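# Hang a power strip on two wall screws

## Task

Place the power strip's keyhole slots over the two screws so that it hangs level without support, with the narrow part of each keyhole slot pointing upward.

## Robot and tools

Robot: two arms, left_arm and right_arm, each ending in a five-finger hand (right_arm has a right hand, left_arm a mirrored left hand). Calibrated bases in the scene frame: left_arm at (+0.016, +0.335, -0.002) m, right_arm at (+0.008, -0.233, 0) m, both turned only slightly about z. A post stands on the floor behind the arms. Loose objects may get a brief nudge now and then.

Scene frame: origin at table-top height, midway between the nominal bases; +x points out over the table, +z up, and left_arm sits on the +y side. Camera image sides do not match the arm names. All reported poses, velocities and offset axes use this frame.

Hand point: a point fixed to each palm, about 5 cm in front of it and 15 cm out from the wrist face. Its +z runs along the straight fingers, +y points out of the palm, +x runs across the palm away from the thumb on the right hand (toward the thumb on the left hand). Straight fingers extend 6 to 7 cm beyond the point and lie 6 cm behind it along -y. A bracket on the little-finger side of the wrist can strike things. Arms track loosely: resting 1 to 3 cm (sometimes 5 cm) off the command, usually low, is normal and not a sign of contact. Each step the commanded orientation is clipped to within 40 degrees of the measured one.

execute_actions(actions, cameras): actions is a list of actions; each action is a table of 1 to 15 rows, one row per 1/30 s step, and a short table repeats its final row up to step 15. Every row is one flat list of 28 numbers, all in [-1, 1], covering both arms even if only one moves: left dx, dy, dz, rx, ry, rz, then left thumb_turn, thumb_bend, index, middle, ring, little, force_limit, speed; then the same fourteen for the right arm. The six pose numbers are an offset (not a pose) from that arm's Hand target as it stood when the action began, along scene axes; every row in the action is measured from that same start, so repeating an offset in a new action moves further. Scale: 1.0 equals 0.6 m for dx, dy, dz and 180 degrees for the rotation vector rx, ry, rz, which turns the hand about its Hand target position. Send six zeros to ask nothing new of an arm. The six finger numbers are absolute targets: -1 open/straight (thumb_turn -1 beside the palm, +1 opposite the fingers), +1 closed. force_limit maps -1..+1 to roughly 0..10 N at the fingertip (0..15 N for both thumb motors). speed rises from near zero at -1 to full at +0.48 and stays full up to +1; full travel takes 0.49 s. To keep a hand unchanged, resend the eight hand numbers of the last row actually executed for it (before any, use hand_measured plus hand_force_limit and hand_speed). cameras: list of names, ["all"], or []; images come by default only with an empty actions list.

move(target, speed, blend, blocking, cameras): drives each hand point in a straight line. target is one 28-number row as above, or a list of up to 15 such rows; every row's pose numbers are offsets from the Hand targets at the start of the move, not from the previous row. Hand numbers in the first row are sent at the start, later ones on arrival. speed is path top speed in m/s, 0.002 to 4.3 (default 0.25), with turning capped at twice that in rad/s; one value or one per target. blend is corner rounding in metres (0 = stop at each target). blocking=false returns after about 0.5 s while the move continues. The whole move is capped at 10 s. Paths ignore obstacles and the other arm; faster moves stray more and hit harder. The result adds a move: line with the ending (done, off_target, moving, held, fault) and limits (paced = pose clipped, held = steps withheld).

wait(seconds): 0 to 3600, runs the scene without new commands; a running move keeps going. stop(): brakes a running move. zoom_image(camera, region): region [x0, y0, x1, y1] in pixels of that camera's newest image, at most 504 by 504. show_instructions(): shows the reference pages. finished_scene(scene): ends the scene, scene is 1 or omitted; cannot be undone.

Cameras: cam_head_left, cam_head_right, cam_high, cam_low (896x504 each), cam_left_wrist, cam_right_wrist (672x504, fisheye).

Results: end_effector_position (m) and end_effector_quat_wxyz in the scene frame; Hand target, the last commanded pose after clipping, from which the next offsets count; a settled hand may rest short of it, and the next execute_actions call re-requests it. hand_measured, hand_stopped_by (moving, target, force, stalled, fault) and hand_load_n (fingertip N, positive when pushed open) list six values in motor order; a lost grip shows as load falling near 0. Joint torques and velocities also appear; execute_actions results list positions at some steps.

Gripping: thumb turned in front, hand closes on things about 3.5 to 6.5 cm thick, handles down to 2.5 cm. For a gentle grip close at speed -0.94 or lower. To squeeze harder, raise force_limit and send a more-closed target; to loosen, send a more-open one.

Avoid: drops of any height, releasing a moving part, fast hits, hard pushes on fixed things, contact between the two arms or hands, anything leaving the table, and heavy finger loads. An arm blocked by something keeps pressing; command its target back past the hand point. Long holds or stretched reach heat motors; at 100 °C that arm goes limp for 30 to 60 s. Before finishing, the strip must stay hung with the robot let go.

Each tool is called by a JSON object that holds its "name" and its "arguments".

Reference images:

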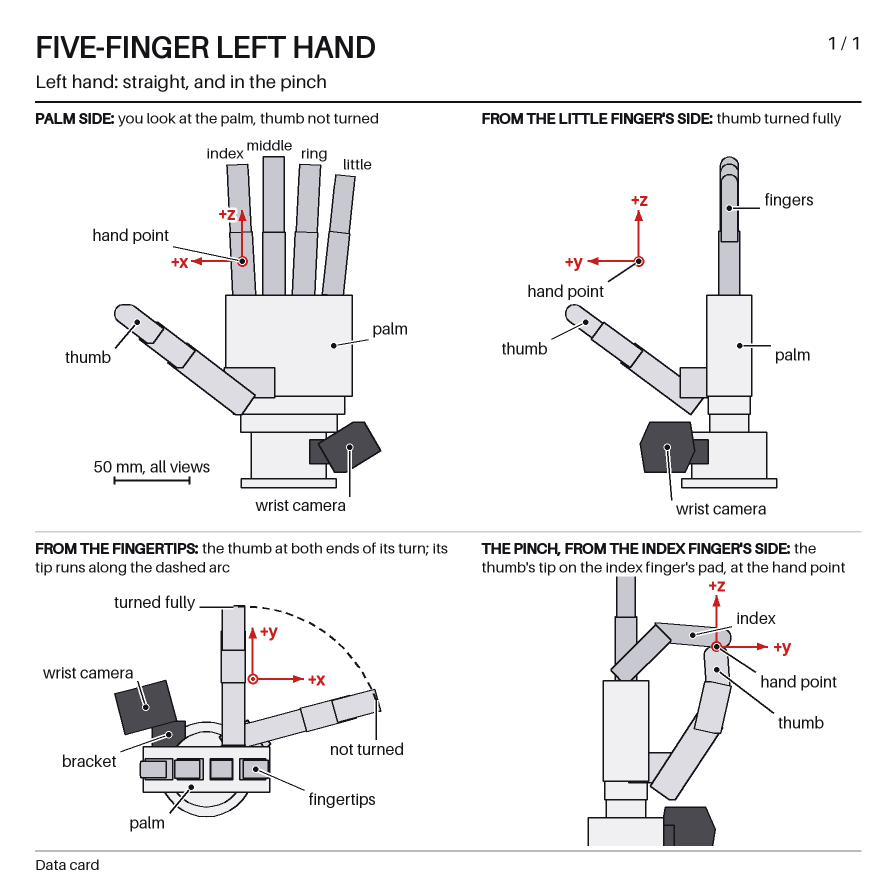

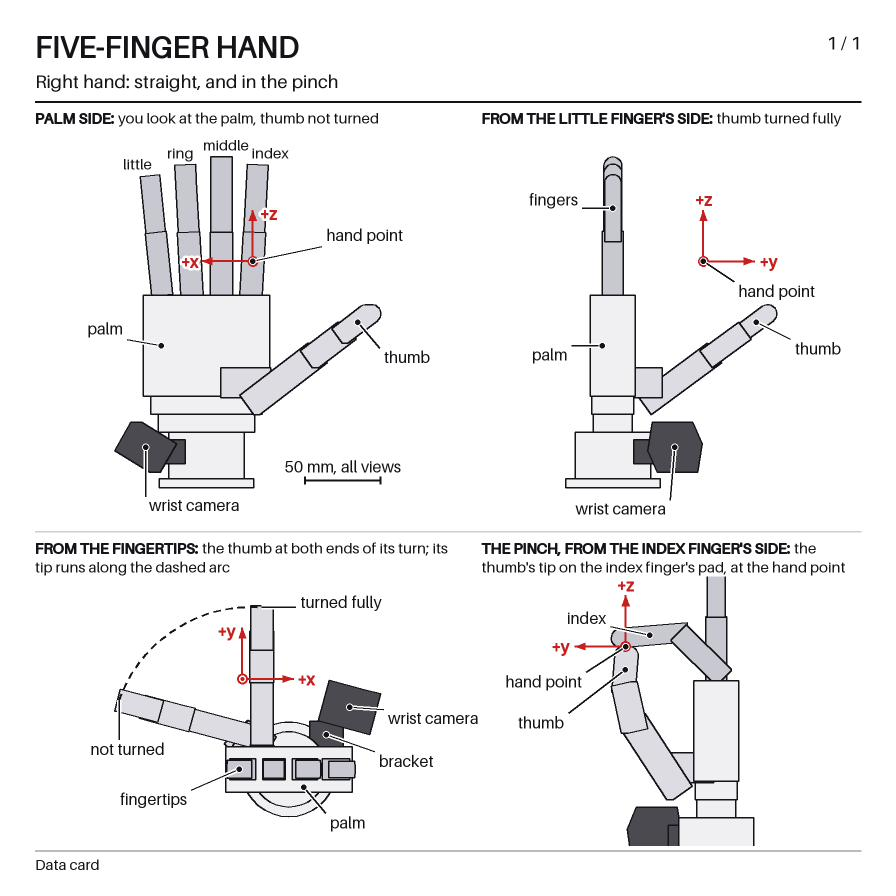

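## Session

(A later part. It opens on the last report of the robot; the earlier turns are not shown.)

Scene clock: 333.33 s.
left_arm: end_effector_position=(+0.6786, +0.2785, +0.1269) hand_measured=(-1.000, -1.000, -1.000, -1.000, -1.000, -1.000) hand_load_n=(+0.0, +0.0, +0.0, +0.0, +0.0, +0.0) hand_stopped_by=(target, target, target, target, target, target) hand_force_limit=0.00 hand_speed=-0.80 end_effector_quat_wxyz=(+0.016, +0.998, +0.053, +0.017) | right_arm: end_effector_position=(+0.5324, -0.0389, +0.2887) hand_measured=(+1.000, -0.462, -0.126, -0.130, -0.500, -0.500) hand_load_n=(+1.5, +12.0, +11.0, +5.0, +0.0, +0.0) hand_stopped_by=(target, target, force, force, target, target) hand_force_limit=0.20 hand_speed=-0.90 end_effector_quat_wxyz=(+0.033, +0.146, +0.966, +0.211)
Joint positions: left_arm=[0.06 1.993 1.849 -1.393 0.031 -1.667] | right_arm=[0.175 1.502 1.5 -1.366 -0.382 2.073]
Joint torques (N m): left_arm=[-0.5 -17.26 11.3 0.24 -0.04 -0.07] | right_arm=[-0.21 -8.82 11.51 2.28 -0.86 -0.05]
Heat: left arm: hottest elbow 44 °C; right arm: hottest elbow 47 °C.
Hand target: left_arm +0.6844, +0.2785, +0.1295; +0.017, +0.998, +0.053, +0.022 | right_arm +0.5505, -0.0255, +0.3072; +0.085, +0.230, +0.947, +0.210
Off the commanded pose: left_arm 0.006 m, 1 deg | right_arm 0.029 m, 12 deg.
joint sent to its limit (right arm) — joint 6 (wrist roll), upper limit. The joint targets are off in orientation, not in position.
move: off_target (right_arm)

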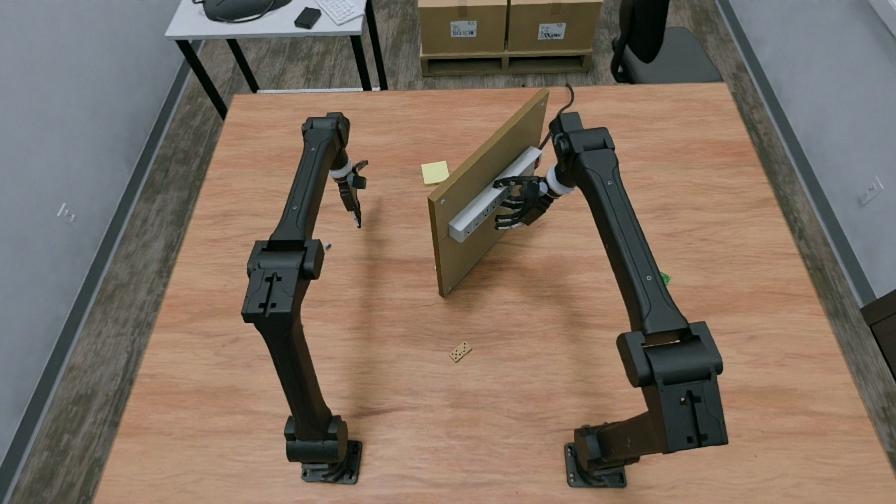

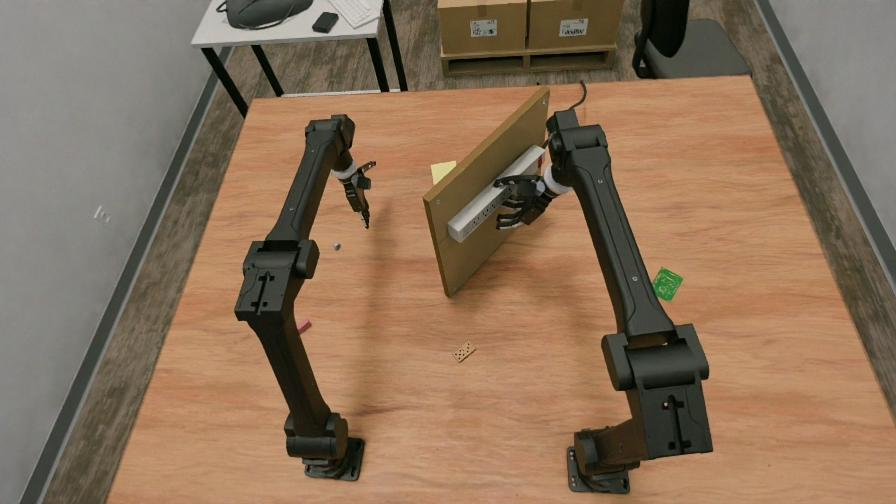

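{"name": "zoom_image", "arguments": {"camera": "cam_head_right", "region": [430, 130, 560, 260]}}

{"name": "zoom_image", "arguments": {"camera": "cam_head_left", "region": [430, 130, 560, 260]}}

{"name": "wait", "arguments": {"seconds": 0.1, "cameras": ["cam_right_wrist", "cam_high"]}}

Scaled by 3.877 from the camera's image (finer frame: 1280x720).

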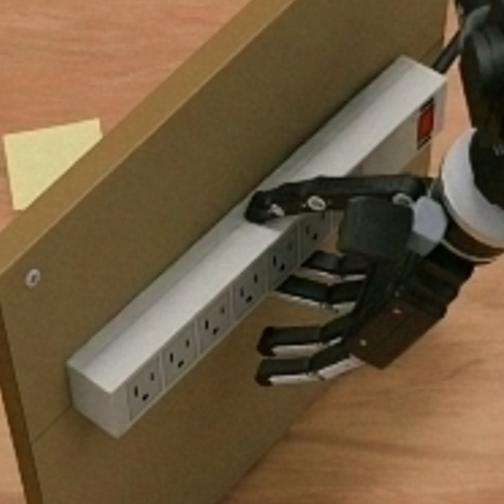

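Scaled by 3.877 from the camera's image (finer frame: 1280x720).

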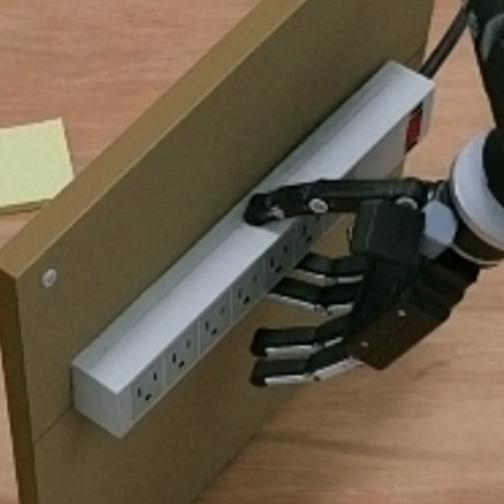

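Scene clock: 334.97 s.
left_arm: end_effector_position=(+0.6786, +0.2785, +0.1269) hand_measured=(-1.000, -1.000, -1.000, -1.000, -1.000, -1.000) hand_load_n=(+0.0, +0.0, +0.0, +0.0, +0.0, +0.0) hand_stopped_by=(target, target, target, target, target, target) hand_force_limit=0.00 hand_speed=-0.80 end_effector_quat_wxyz=(+0.016, +0.998, +0.053, +0.017) | right_arm: end_effector_position=(+0.5324, -0.0389, +0.2887) hand_measured=(+1.000, -0.462, -0.126, -0.130, -0.500, -0.500) hand_load_n=(+1.5, +11.5, +10.5, +5.0, +0.0, +0.0) hand_stopped_by=(target, target, force, force, target, target) hand_force_limit=0.20 hand_speed=-0.90 end_effector_quat_wxyz=(+0.033, +0.146, +0.966, +0.211)
Joint positions: left_arm=[0.06 1.993 1.849 -1.393 0.031 -1.667] | right_arm=[0.175 1.502 1.5 -1.366 -0.382 2.073]
Joint torques (N m): left_arm=[-0.62 -17.38 11.17 0.21 -0.05 -0.07] | right_arm=[-0.09 -8.76 11.51 2.29 -0.87 -0.05]
Heat: left arm: hottest elbow 44 °C; right arm: hottest elbow 47 °C.
Hand target: left_arm +0.6844, +0.2785, +0.1295; +0.017, +0.998, +0.053, +0.022 | right_arm +0.5505, -0.0255, +0.3072; +0.085, +0.230, +0.947, +0.210
Off the commanded pose: left_arm 0.006 m, 1 deg | right_arm 0.029 m, 12 deg.
wait: 0.10 s; at rest from the start
Images, in order (width x height): cam_high 896x504, cam_right_wrist 672x504.

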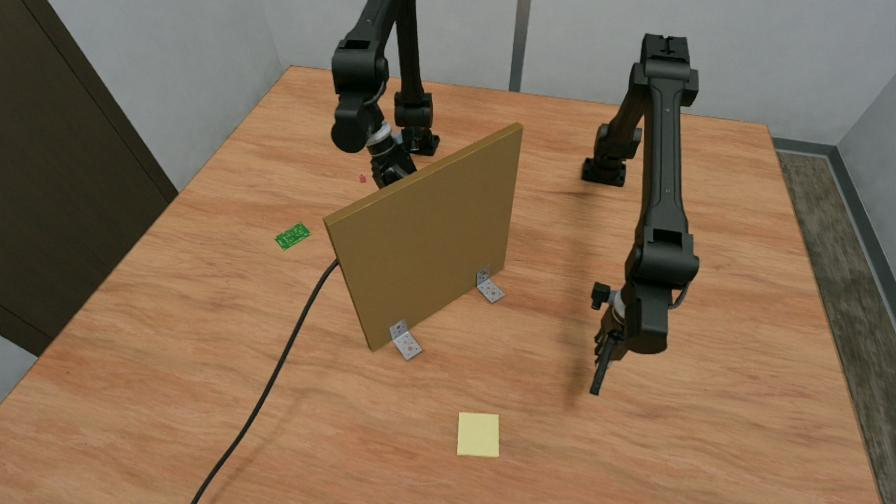

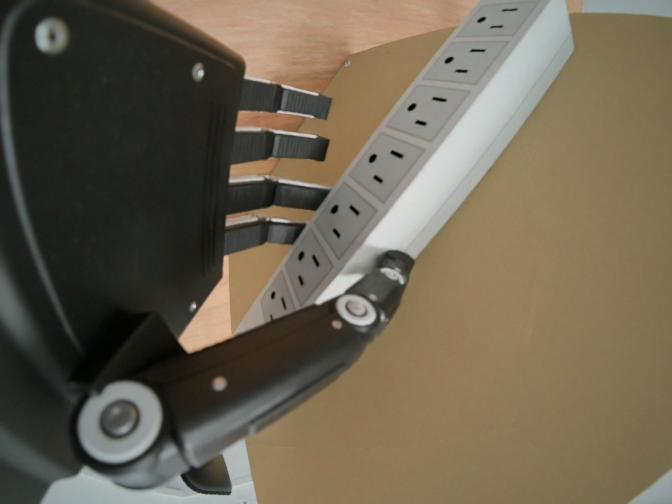

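{"name": "move", "arguments": {"target": [0,0,0,0,0,0,-1,-1,-1,-1,-1,-1,0,-0.8,0,0,-0.02,0,0,0,1,-0.46,0.05,0.1,-0.5,-0.5,0.2,-0.9], "speed": 0.02, "cameras": ["cam_head_left","cam_head_right"]}}

{"name": "zoom_image", "arguments": {"camera": "cam_head_left", "region": [430, 130, 560, 260]}}

Scene clock: 341.87 s.
left_arm: end_effector_position=(+0.6786, +0.2785, +0.1269) hand_measured=(-1.000, -1.000, -1.000, -1.000, -1.000, -1.000) hand_load_n=(+0.0, +0.0, +0.0, +0.0, +0.0, +0.0) hand_stopped_by=(target, target, target, target, target, target) hand_force_limit=0.00 hand_speed=-0.80 end_effector_quat_wxyz=(+0.016, +0.998, +0.053, +0.017) | right_arm: end_effector_position=(+0.5332, -0.0388, +0.2891) hand_measured=(+1.000, -0.462, -0.126, -0.130, -0.500, -0.500) hand_load_n=(+1.0, +11.5, +11.0, +5.0, +0.0, +0.0) hand_stopped_by=(target, target, force, force, target, target) hand_force_limit=0.20 hand_speed=-0.90 end_effector_quat_wxyz=(+0.034, +0.146, +0.966, +0.212)
Joint positions: left_arm=[0.06 1.993 1.849 -1.393 0.031 -1.667] | right_arm=[0.175 1.502 1.5 -1.363 -0.382 2.073]
Joint torques (N m): left_arm=[-0.44 -17.08 11.19 0.27 -0.03 -0.06] | right_arm=[-0.26 -8.53 9.58 3.23 -0.79 -0.05]
Heat: left arm: hottest elbow 44 °C; right arm: hottest elbow 47 °C.
Hand target: left_arm +0.6844, +0.2785, +0.1295; +0.017, +0.998, +0.053, +0.022 | right_arm +0.5505, -0.0256, +0.2952; +0.085, +0.230, +0.947, +0.210
Off the commanded pose: left_arm 0.006 m, 1 deg | right_arm 0.023 m, 11 deg.
joint sent to its limit (right arm) — joint 6 (wrist roll), upper limit. The joint targets are off in orientation, not in position.
move: off_target (right_arm)

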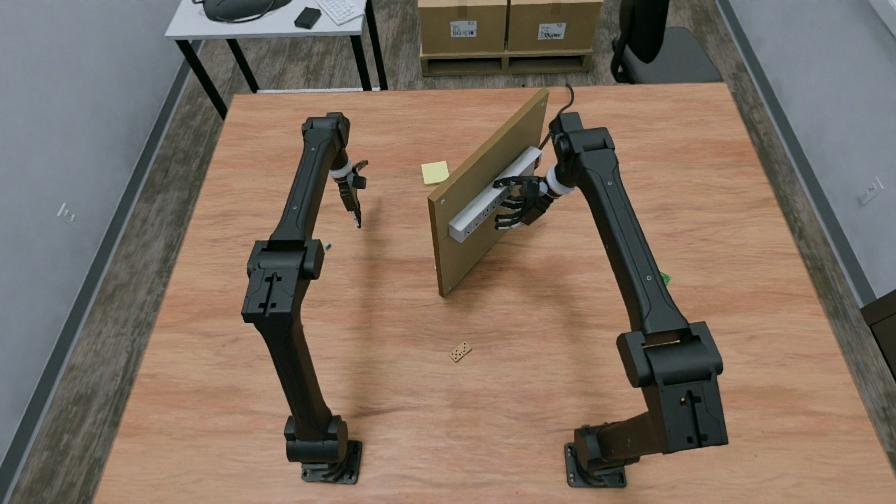

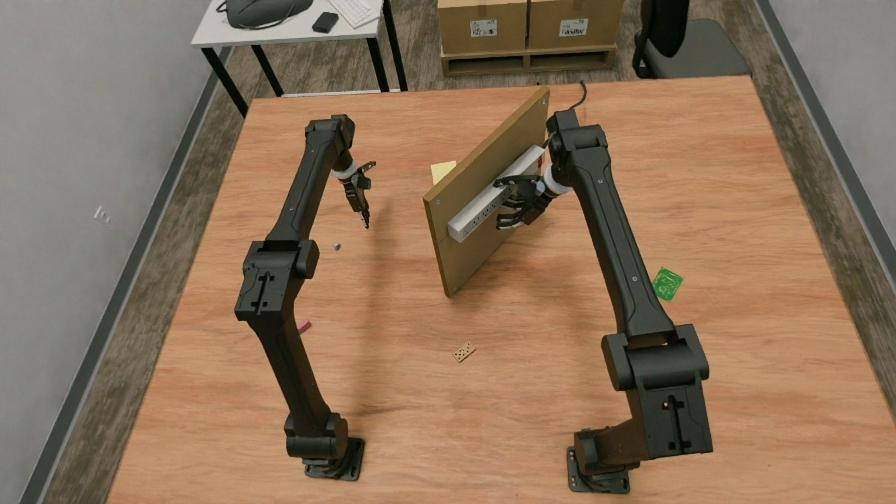

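Scaled by 3.877 from the camera's image (finer frame: 1280x720).

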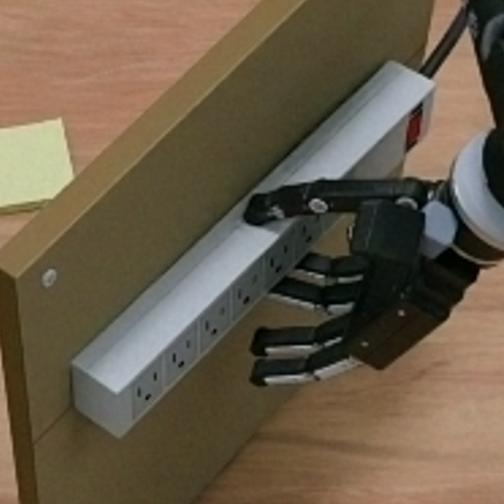

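{"name": "move", "arguments": {"target": [0,0,0,0,0,0,-1,-1,-1,-1,-1,-1,0,-0.8,0,0,-0.02,0,0,0,1,-0.46,0.05,0.1,-0.5,-0.5,0.2,-0.9], "speed": 0.02}}

{"name": "wait", "arguments": {"seconds": 0.1, "cameras": ["cam_head_left","cam_head_right"]}}

{"name": "zoom_image", "arguments": {"camera": "cam_head_left", "region": [430, 130, 560, 260]}}

Scene clock: 348.10 s.
left_arm: end_effector_position=(+0.6786, +0.2785, +0.1269) hand_measured=(-1.000, -1.000, -1.000, -1.000, -1.000, -1.000) hand_load_n=(+0.0, +0.0, +0.0, +0.0, +0.0, +0.0) hand_stopped_by=(target, target, target, target, target, target) hand_force_limit=0.00 hand_speed=-0.80 end_effector_quat_wxyz=(+0.016, +0.998, +0.053, +0.017) | right_arm: end_effector_position=(+0.5363, -0.0383, +0.2878) hand_measured=(+1.000, -0.462, -0.126, -0.130, -0.500, -0.500) hand_load_n=(-0.5, +12.0, +12.0, +5.0, +0.0, +0.0) hand_stopped_by=(target, target, force, force, target, target) hand_force_limit=0.20 hand_speed=-0.90 end_effector_quat_wxyz=(+0.041, +0.144, +0.965, +0.214)
Joint positions: left_arm=[0.06 1.993 1.849 -1.393 0.031 -1.667] | right_arm=[0.175 1.502 1.493 -1.341 -0.382 2.073]
Joint torques (N m): left_arm=[-0.32 -17.44 11.26 0.24 -0.02 -0.07] | right_arm=[-0.21 -8.47 8.08 3.59 -0.68 -0.05]
Heat: left arm: hottest elbow 44 °C; right arm: hottest elbow 46 °C.
Hand target: left_arm +0.6844, +0.2785, +0.1295; +0.017, +0.998, +0.053, +0.022 | right_arm +0.5505, -0.0256, +0.2832; +0.084, +0.230, +0.947, +0.210
Off the commanded pose: left_arm 0.006 m, 1 deg | right_arm 0.020 m, 11 deg.
joint sent to its limit (right arm) — joint 6 (wrist roll), upper limit. The joint targets are off in orientation, not in position.
move: off_target (right_arm)

Scene clock: 348.20 s.
left_arm: end_effector_position=(+0.6786, +0.2785, +0.1269) hand_measured=(-1.000, -1.000, -1.000, -1.000, -1.000, -1.000) hand_load_n=(+0.0, +0.0, +0.0, +0.0, +0.0, +0.0) hand_stopped_by=(target, target, target, target, target, target) hand_force_limit=0.00 hand_speed=-0.80 end_effector_quat_wxyz=(+0.016, +0.998, +0.053, +0.017) | right_arm: end_effector_position=(+0.5363, -0.0383, +0.2878) hand_measured=(+1.000, -0.462, -0.126, -0.130, -0.500, -0.500) hand_load_n=(-0.5, +12.0, +12.5, +5.0, +0.0, +0.0) hand_stopped_by=(target, target, force, force, target, target) hand_force_limit=0.20 hand_speed=-0.90 end_effector_quat_wxyz=(+0.041, +0.144, +0.965, +0.214)
Joint positions: left_arm=[0.06 1.993 1.849 -1.393 0.031 -1.667] | right_arm=[0.175 1.502 1.493 -1.341 -0.382 2.073]
Joint torques (N m): left_arm=[-0.44 -16.97 11.17 0.21 -0.02 -0.05] | right_arm=[0.03 -8.59 8.09 3.56 -0.68 -0.05]
Heat: left arm: hottest elbow 44 °C; right arm: hottest elbow 46 °C.
Hand target: left_arm +0.6844, +0.2785, +0.1295; +0.017, +0.998, +0.053, +0.022 | right_arm +0.5505, -0.0256, +0.2832; +0.084, +0.230, +0.947, +0.210
Off the commanded pose: left_arm 0.006 m, 1 deg | right_arm 0.020 m, 11 deg.
wait: 0.10 s; no rest

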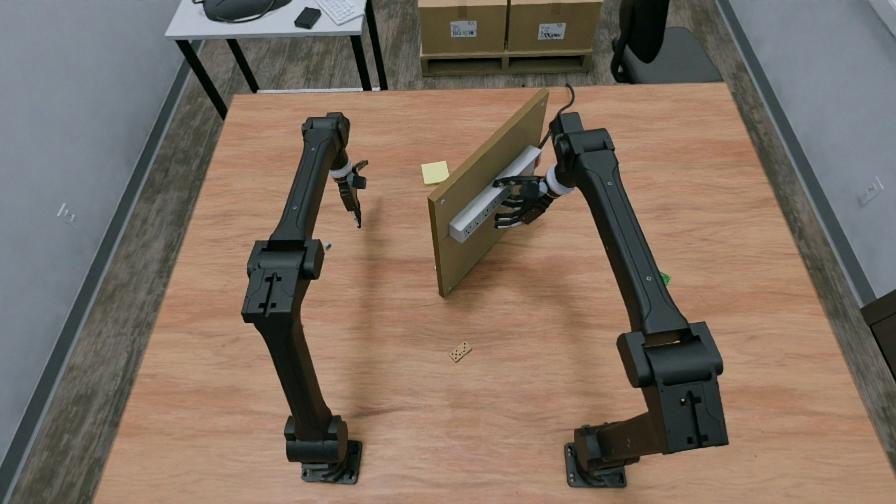

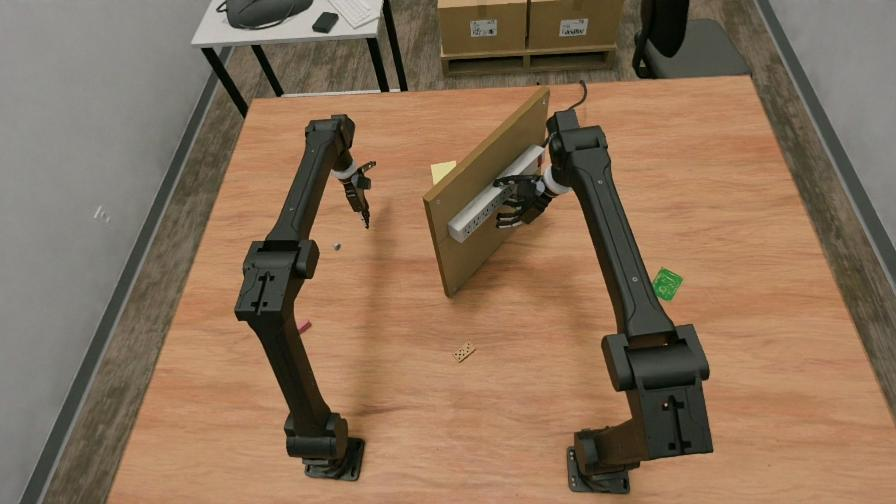

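Scaled by 3.877 from the camera's image (finer frame: 1280x720).

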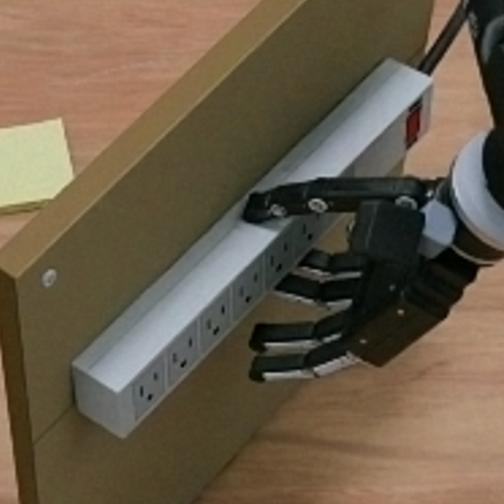

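{"name": "move", "arguments": {"target": [0,0,0,0,0,0,-1,-1,-1,-1,-1,-1,0,-0.8,-0.0032,-0.0039,-0.015,0,0,0,1,-0.46,0.05,0.1,-0.5,-0.5,0.2,-0.9], "speed": 0.02}}

{"name": "wait", "arguments": {"seconds": 0.1, "cameras": ["cam_head_left","cam_head_right"]}}

{"name": "zoom_image", "arguments": {"camera": "cam_head_left", "region": [430, 130, 560, 260]}}

Scene clock: 354.47 s.
left_arm: end_effector_position=(+0.6786, +0.2785, +0.1269) hand_measured=(-1.000, -1.000, -1.000, -1.000, -1.000, -1.000) hand_load_n=(+0.0, +0.0, +0.0, +0.0, -0.5, +0.0) hand_stopped_by=(target, target, target, target, target, target) hand_force_limit=0.00 hand_speed=-0.80 end_effector_quat_wxyz=(+0.016, +0.998, +0.053, +0.017) | right_arm: end_effector_position=(+0.5373, -0.0382, +0.2844) hand_measured=(+1.000, -0.462, -0.126, -0.130, -0.500, -0.500) hand_load_n=(-1.5, +13.0, +10.5, +4.5, +0.0, +0.0) hand_stopped_by=(target, target, force, force, target, target) hand_force_limit=0.20 hand_speed=-0.90 end_effector_quat_wxyz=(+0.048, +0.143, +0.965, +0.216)
Joint positions: left_arm=[0.06 1.993 1.849 -1.393 0.031 -1.667] | right_arm=[0.175 1.496 1.473 -1.311 -0.382 2.073]
Joint torques (N m): left_arm=[-0.44 -17.2 11.21 0.24 -0.02 -0.08] | right_arm=[-0.21 -8.18 7.46 3.38 -0.6 -0.06]
Heat: left arm: hottest elbow 44 °C; right arm: hottest elbow 46 °C.
Hand target: left_arm +0.6844, +0.2785, +0.1295; +0.017, +0.998, +0.053, +0.022 | right_arm +0.5486, -0.0279, +0.2743; +0.085, +0.230, +0.947, +0.210
Off the commanded pose: left_arm 0.006 m, 1 deg | right_arm 0.018 m, 11 deg.
joint sent to its limit (right arm) — joint 6 (wrist roll), upper limit. The joint targets are off in orientation, not in position.
move: off_target (right_arm)

Scene clock: 354.57 s.
left_arm: end_effector_position=(+0.6786, +0.2785, +0.1269) hand_measured=(-1.000, -1.000, -1.000, -1.000, -1.000, -1.000) hand_load_n=(+0.0, +0.0, +0.0, +0.0, +0.0, +0.0) hand_stopped_by=(target, target, target, target, target, target) hand_force_limit=0.00 hand_speed=-0.80 end_effector_quat_wxyz=(+0.016, +0.998, +0.053, +0.017) | right_arm: end_effector_position=(+0.5373, -0.0382, +0.2844) hand_measured=(+1.000, -0.462, -0.126, -0.130, -0.500, -0.500) hand_load_n=(-1.5, +13.0, +10.5, +4.0, +0.0, +0.0) hand_stopped_by=(target, target, force, force, target, target) hand_force_limit=0.20 hand_speed=-0.90 end_effector_quat_wxyz=(+0.048, +0.143, +0.965, +0.216)
Joint positions: left_arm=[0.06 1.993 1.849 -1.393 0.031 -1.667] | right_arm=[0.175 1.496 1.473 -1.311 -0.382 2.073]
Joint torques (N m): left_arm=[-0.5 -16.97 11.22 0.21 -0.02 -0.05] | right_arm=[-0.03 -8.35 7.53 3.36 -0.59 -0.05]
Heat: left arm: hottest elbow 44 °C; right arm: hottest elbow 46 °C.
Hand target: left_arm +0.6844, +0.2785, +0.1295; +0.017, +0.998, +0.053, +0.022 | right_arm +0.5486, -0.0279, +0.2743; +0.085, +0.230, +0.947, +0.210
Off the commanded pose: left_arm 0.006 m, 1 deg | right_arm 0.018 m, 11 deg.
wait: 0.10 s; no rest

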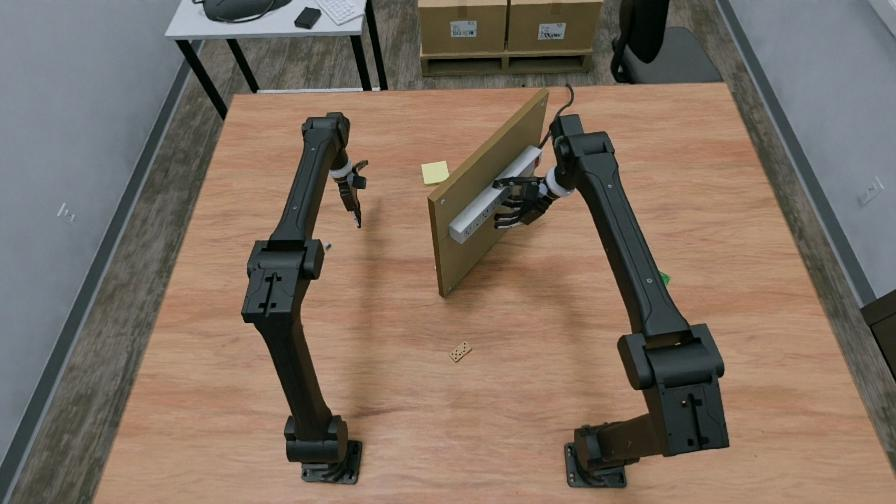

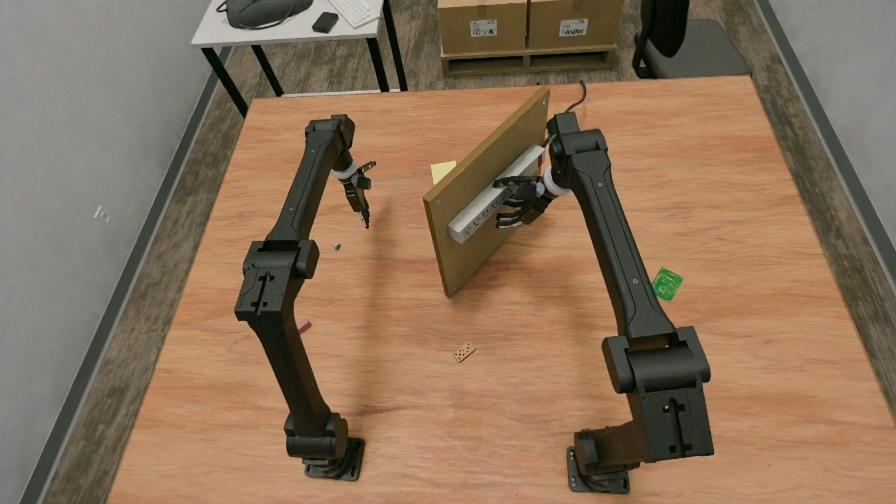

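Scaled by 3.877 from the camera's image (finer frame: 1280x720).

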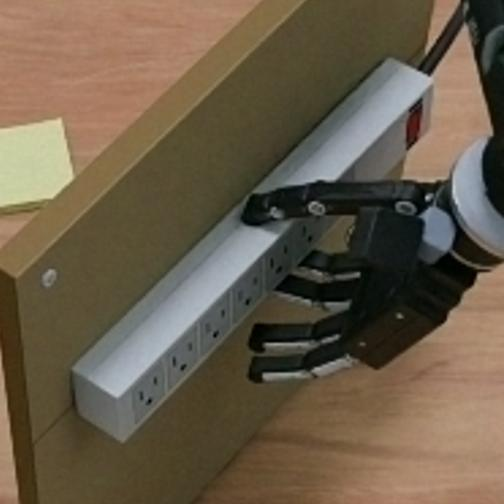

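{"name": "zoom_image", "arguments": {"camera": "cam_head_left", "region": [430, 190, 490, 250]}}

{"name": "zoom_image", "arguments": {"camera": "cam_head_left", "region": [500, 120, 560, 180]}}

{"name": "zoom_image", "arguments": {"camera": "cam_head_right", "region": [430, 190, 490, 250]}}

{"name": "zoom_image", "arguments": {"camera": "cam_head_right", "region": [500, 120, 560, 180]}}

Scaled by 8.400 from the camera's image (finer frame: 1280x720).

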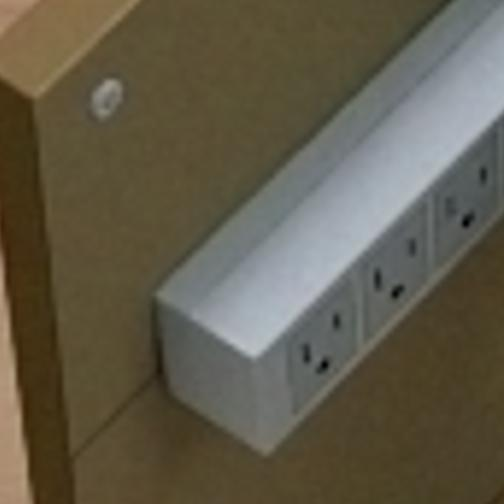

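Scaled by 8.400 from the camera's image (finer frame: 1280x720).

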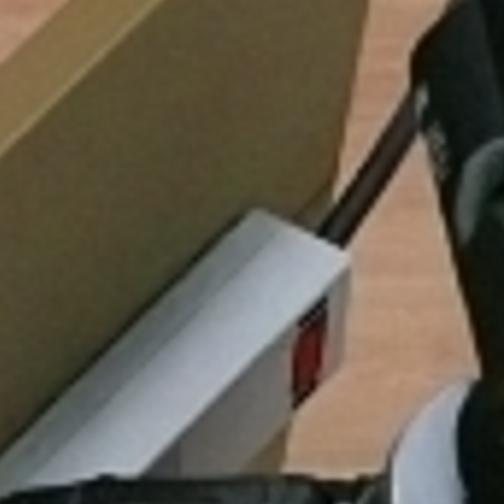

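Scaled by 8.400 from the camera's image (finer frame: 1280x720).

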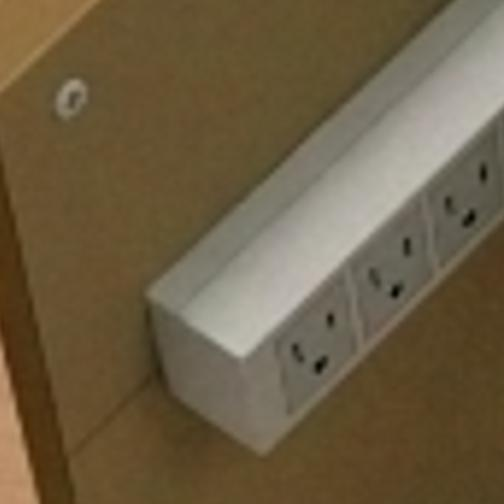

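Scaled by 8.400 from the camera's image (finer frame: 1280x720).

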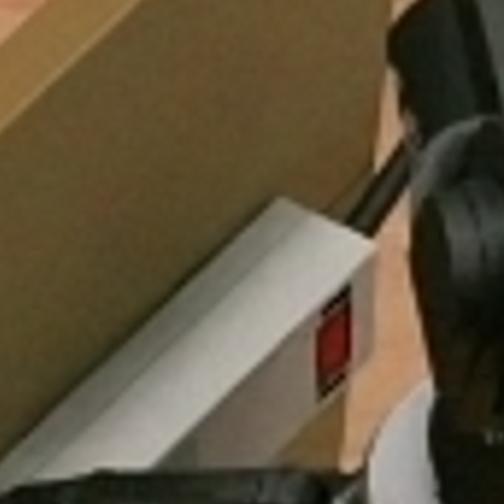

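{"name": "move", "arguments": {"target": [0,0,0,0,0,0,-1,-1,-1,-1,-1,-1,0,-0.8,0,0,-0.015,-0.0123,0.0102,0,1,-0.46,0.05,0.1,-0.5,-0.5,0.2,-0.9], "speed": 0.02}}

{"name": "wait", "arguments": {"seconds": 0.1, "cameras": ["cam_head_left","cam_head_right"]}}

{"name": "zoom_image", "arguments": {"camera": "cam_head_left", "region": [430, 190, 490, 250]}}

{"name": "zoom_image", "arguments": {"camera": "cam_head_left", "region": [500, 120, 560, 180]}}

Scene clock: 362.10 s.
left_arm: end_effector_position=(+0.6786, +0.2785, +0.1269) hand_measured=(-1.000, -1.000, -1.000, -1.000, -1.000, -1.000) hand_load_n=(+0.0, +0.0, +0.0, +0.0, +0.0, +0.0) hand_stopped_by=(target, target, target, target, target, target) hand_force_limit=0.00 hand_speed=-0.80 end_effector_quat_wxyz=(+0.016, +0.998, +0.053, +0.017) | right_arm: end_effector_position=(+0.5375, -0.0391, +0.2826) hand_measured=(+1.000, -0.462, -0.126, -0.130, -0.500, -0.500) hand_load_n=(-0.5, +13.5, +11.0, +3.5, +0.0, +0.0) hand_stopped_by=(target, target, force, force, target, target) hand_force_limit=0.20 hand_speed=-0.90 end_effector_quat_wxyz=(+0.051, +0.142, +0.966, +0.208)
Joint positions: left_arm=[0.06 1.993 1.849 -1.393 0.031 -1.667] | right_arm=[0.179 1.496 1.473 -1.311 -0.365 2.071]
Joint torques (N m): left_arm=[-0.26 -17.14 11.25 0.28 -0.03 -0.07] | right_arm=[0.26 -7.06 8.43 2.22 0.17 -0.04]
Heat: left arm: hottest elbow 44 °C; right arm: hottest elbow 45 °C.
Hand target: left_arm +0.6844, +0.2785, +0.1295; +0.017, +0.998, +0.053, +0.022 | right_arm +0.5486, -0.0278, +0.2653; +0.074, +0.231, +0.952, +0.188
Off the commanded pose: left_arm 0.006 m, 1 deg | right_arm 0.023 m, 11 deg.
joint sent to its limit (right arm) — joint 6 (wrist roll), upper limit. The joint targets are off in orientation, not in position.
move: off_target (right_arm)

Scene clock: 362.20 s.
left_arm: end_effector_position=(+0.6786, +0.2785, +0.1269) hand_measured=(-1.000, -1.000, -1.000, -1.000, -1.000, -1.000) hand_load_n=(+0.0, +0.0, +0.0, +0.0, +0.0, +0.0) hand_stopped_by=(target, target, target, target, target, target) hand_force_limit=0.00 hand_speed=-0.80 end_effector_quat_wxyz=(+0.016, +0.998, +0.053, +0.017) | right_arm: end_effector_position=(+0.5375, -0.0391, +0.2826) hand_measured=(+1.000, -0.462, -0.126, -0.130, -0.500, -0.500) hand_load_n=(-0.5, +13.5, +10.5, +3.5, +0.0, +0.5) hand_stopped_by=(target, target, force, force, target, target) hand_force_limit=0.20 hand_speed=-0.90 end_effector_quat_wxyz=(+0.051, +0.142, +0.966, +0.208)
Joint positions: left_arm=[0.06 1.993 1.849 -1.393 0.031 -1.667] | right_arm=[0.179 1.496 1.473 -1.311 -0.365 2.071]
Joint torques (N m): left_arm=[-0.38 -17.14 11.28 0.25 -0.04 -0.08] | right_arm=[0.38 -6.95 8.38 2.29 0.16 -0.05]
Heat: left arm: hottest elbow 44 °C; right arm: hottest elbow 45 °C.
Hand target: left_arm +0.6844, +0.2785, +0.1295; +0.017, +0.998, +0.053, +0.022 | right_arm +0.5486, -0.0278, +0.2653; +0.074, +0.231, +0.952, +0.188
Off the commanded pose: left_arm 0.006 m, 1 deg | right_arm 0.023 m, 11 deg.
wait: 0.10 s; no rest

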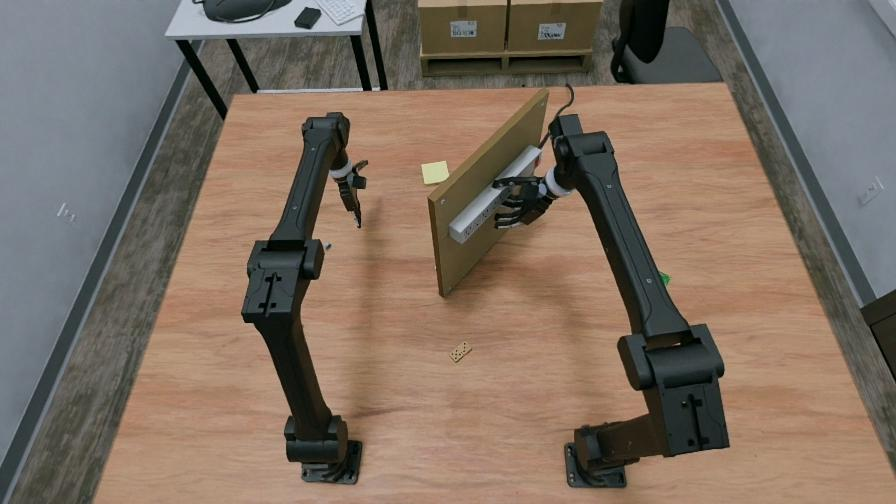

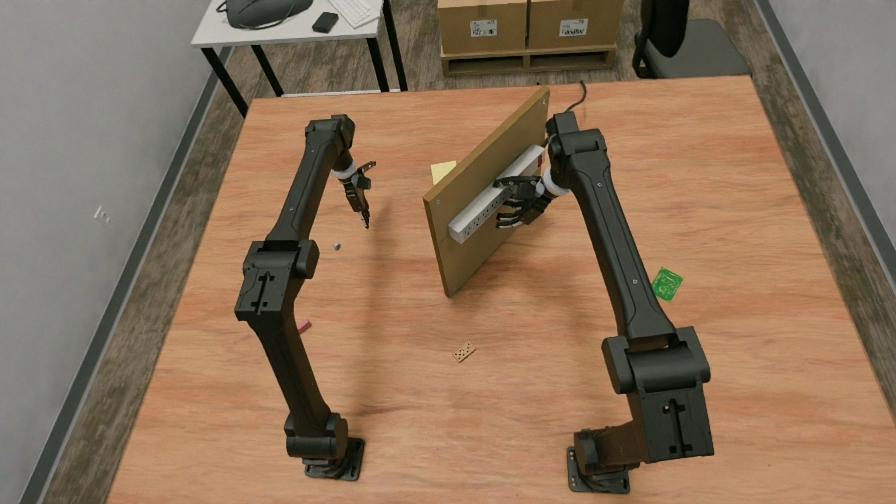

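Scaled by 8.400 from the camera's image (finer frame: 1280x720).

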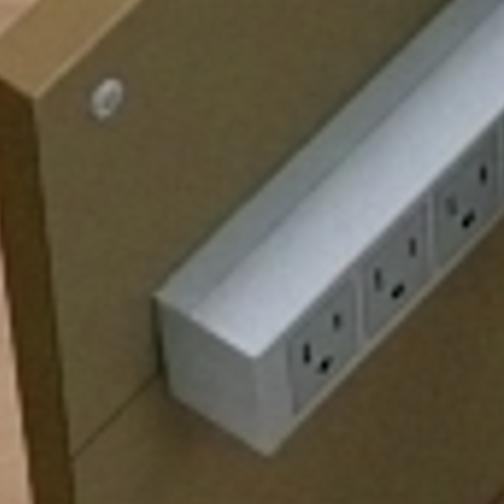

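Scaled by 8.400 from the camera's image (finer frame: 1280x720).

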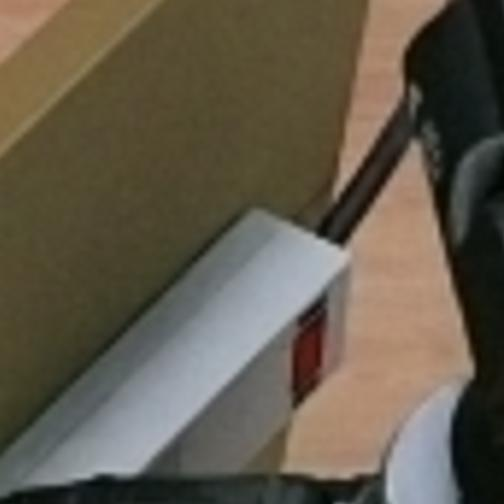

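{"name": "move", "arguments": {"target": [0,0,0,0,0,0,-1,-1,-1,-1,-1,-1,0,-0.8,-0.0319,-0.0386,0,0,0,0,1,-0.46,0.05,0.1,-0.5,-0.5,0.2,-0.9], "speed": 0.03}}

{"name": "wait", "arguments": {"seconds": 0.1, "cameras": ["cam_head_left","cam_head_right","cam_right_wrist"]}}

{"name": "zoom_image", "arguments": {"camera": "cam_head_left", "region": [430, 190, 490, 250]}}

{"name": "zoom_image", "arguments": {"camera": "cam_head_left", "region": [500, 120, 560, 180]}}

Scene clock: 368.23 s.
left_arm: end_effector_position=(+0.6786, +0.2785, +0.1269) hand_measured=(-1.000, -1.000, -1.000, -1.000, -1.000, -1.000) hand_load_n=(+0.0, +0.0, +0.0, +0.0, +0.0, +0.0) hand_stopped_by=(target, target, target, target, target, target) hand_force_limit=0.00 hand_speed=-0.80 end_effector_quat_wxyz=(+0.016, +0.998, +0.053, +0.017) | right_arm: end_effector_position=(+0.5279, -0.0487, +0.2550) hand_measured=(+1.000, -0.462, -0.126, -0.128, -0.500, -0.500) hand_load_n=(+0.0, +13.0, +13.5, +5.0, +0.0, +0.0) hand_stopped_by=(target, target, force, force, target, target) hand_force_limit=0.20 hand_speed=-0.90 end_effector_quat_wxyz=(+0.039, +0.151, +0.969, +0.193)
Joint positions: left_arm=[0.06 1.993 1.849 -1.393 0.031 -1.667] | right_arm=[0.171 1.487 1.407 -1.289 -0.343 2.072]
Joint torques (N m): left_arm=[-0.21 -16.97 11.21 0.2 -0.02 -0.05] | right_arm=[-1.85 -11.05 7.76 1.48 -0.78 -0.04]
Heat: left arm: hottest elbow 44 °C; right arm: hottest elbow 44 °C.
Hand target: left_arm +0.6844, +0.2785, +0.1295; +0.017, +0.998, +0.053, +0.022 | right_arm +0.5295, -0.0511, +0.2654; +0.074, +0.232, +0.952, +0.188
Off the commanded pose: left_arm 0.006 m, 1 deg | right_arm 0.011 m, 10 deg.
joint sent to its limit (right arm) — joint 6 (wrist roll), upper limit. The joint targets are off in orientation, not in position.
move: off_target (right_arm)

Scene clock: 368.33 s.
left_arm: end_effector_position=(+0.6786, +0.2785, +0.1269) hand_measured=(-1.000, -1.000, -1.000, -1.000, -1.000, -1.000) hand_load_n=(+0.0, +0.0, +0.0, +0.0, +0.0, +0.0) hand_stopped_by=(target, target, target, target, target, target) hand_force_limit=0.00 hand_speed=-0.80 end_effector_quat_wxyz=(+0.016, +0.998, +0.053, +0.017) | right_arm: end_effector_position=(+0.5279, -0.0487, +0.2550) hand_measured=(+1.000, -0.462, -0.126, -0.128, -0.500, -0.500) hand_load_n=(+0.0, +12.5, +13.5, +5.0, +0.0, +0.0) hand_stopped_by=(target, target, force, force, target, target) hand_force_limit=0.20 hand_speed=-0.90 end_effector_quat_wxyz=(+0.039, +0.151, +0.969, +0.193)
Joint positions: left_arm=[0.06 1.993 1.849 -1.393 0.031 -1.667] | right_arm=[0.171 1.487 1.407 -1.289 -0.343 2.072]
Joint torques (N m): left_arm=[-0.44 -17.03 11.18 0.23 -0.04 -0.08] | right_arm=[-1.79 -10.99 7.77 1.5 -0.79 -0.04]
Heat: left arm: hottest elbow 44 °C; right arm: hottest elbow 44 °C.
Hand target: left_arm +0.6844, +0.2785, +0.1295; +0.017, +0.998, +0.053, +0.022 | right_arm +0.5295, -0.0511, +0.2654; +0.074, +0.232, +0.952, +0.188
Off the commanded pose: left_arm 0.006 m, 1 deg | right_arm 0.011 m, 10 deg.
wait: 0.10 s; no rest

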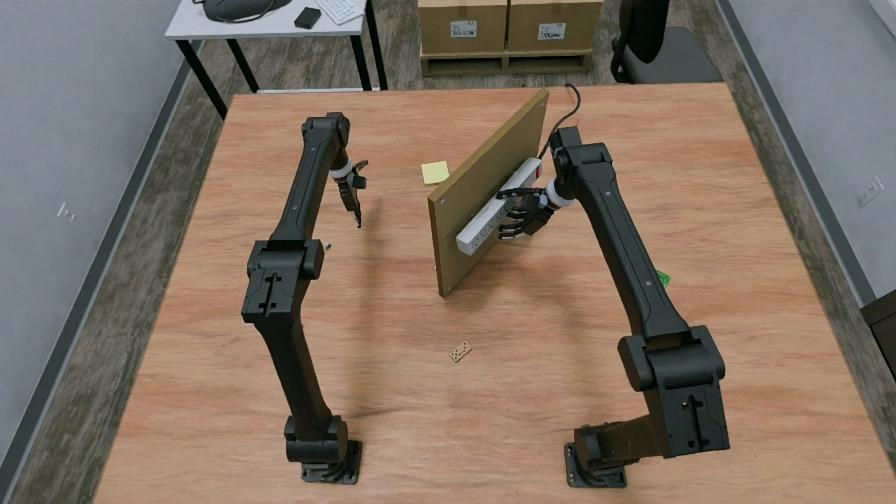

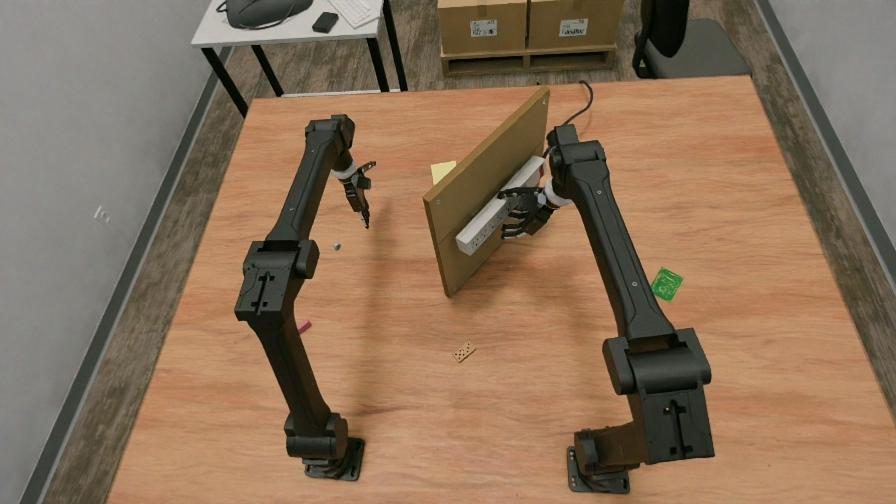

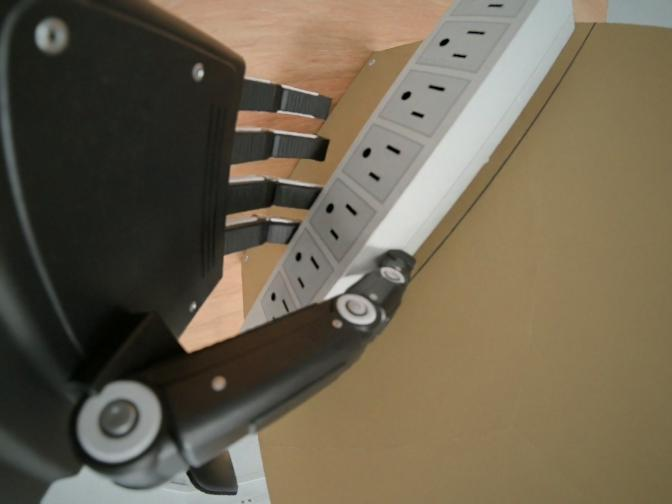

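Scaled by 8.400 from the camera's image (finer frame: 1280x720).

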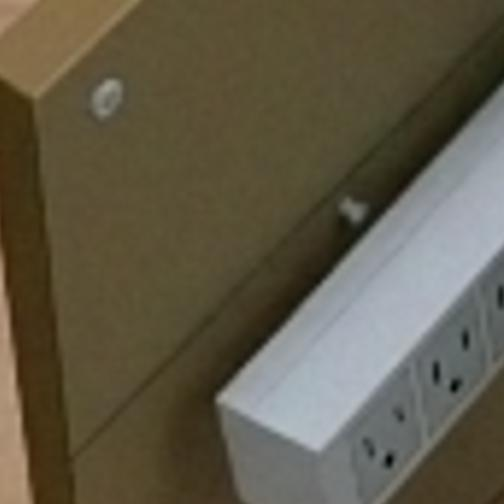

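Scaled by 8.400 from the camera's image (finer frame: 1280x720).

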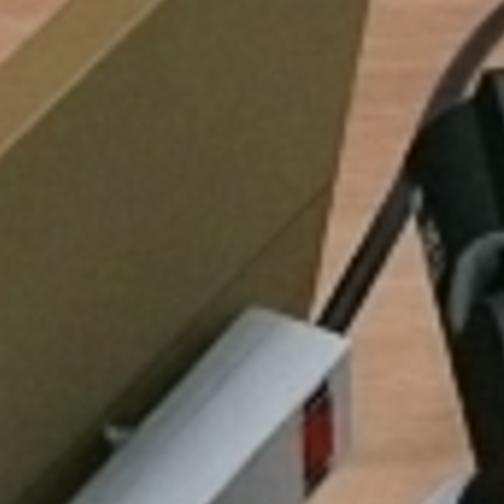

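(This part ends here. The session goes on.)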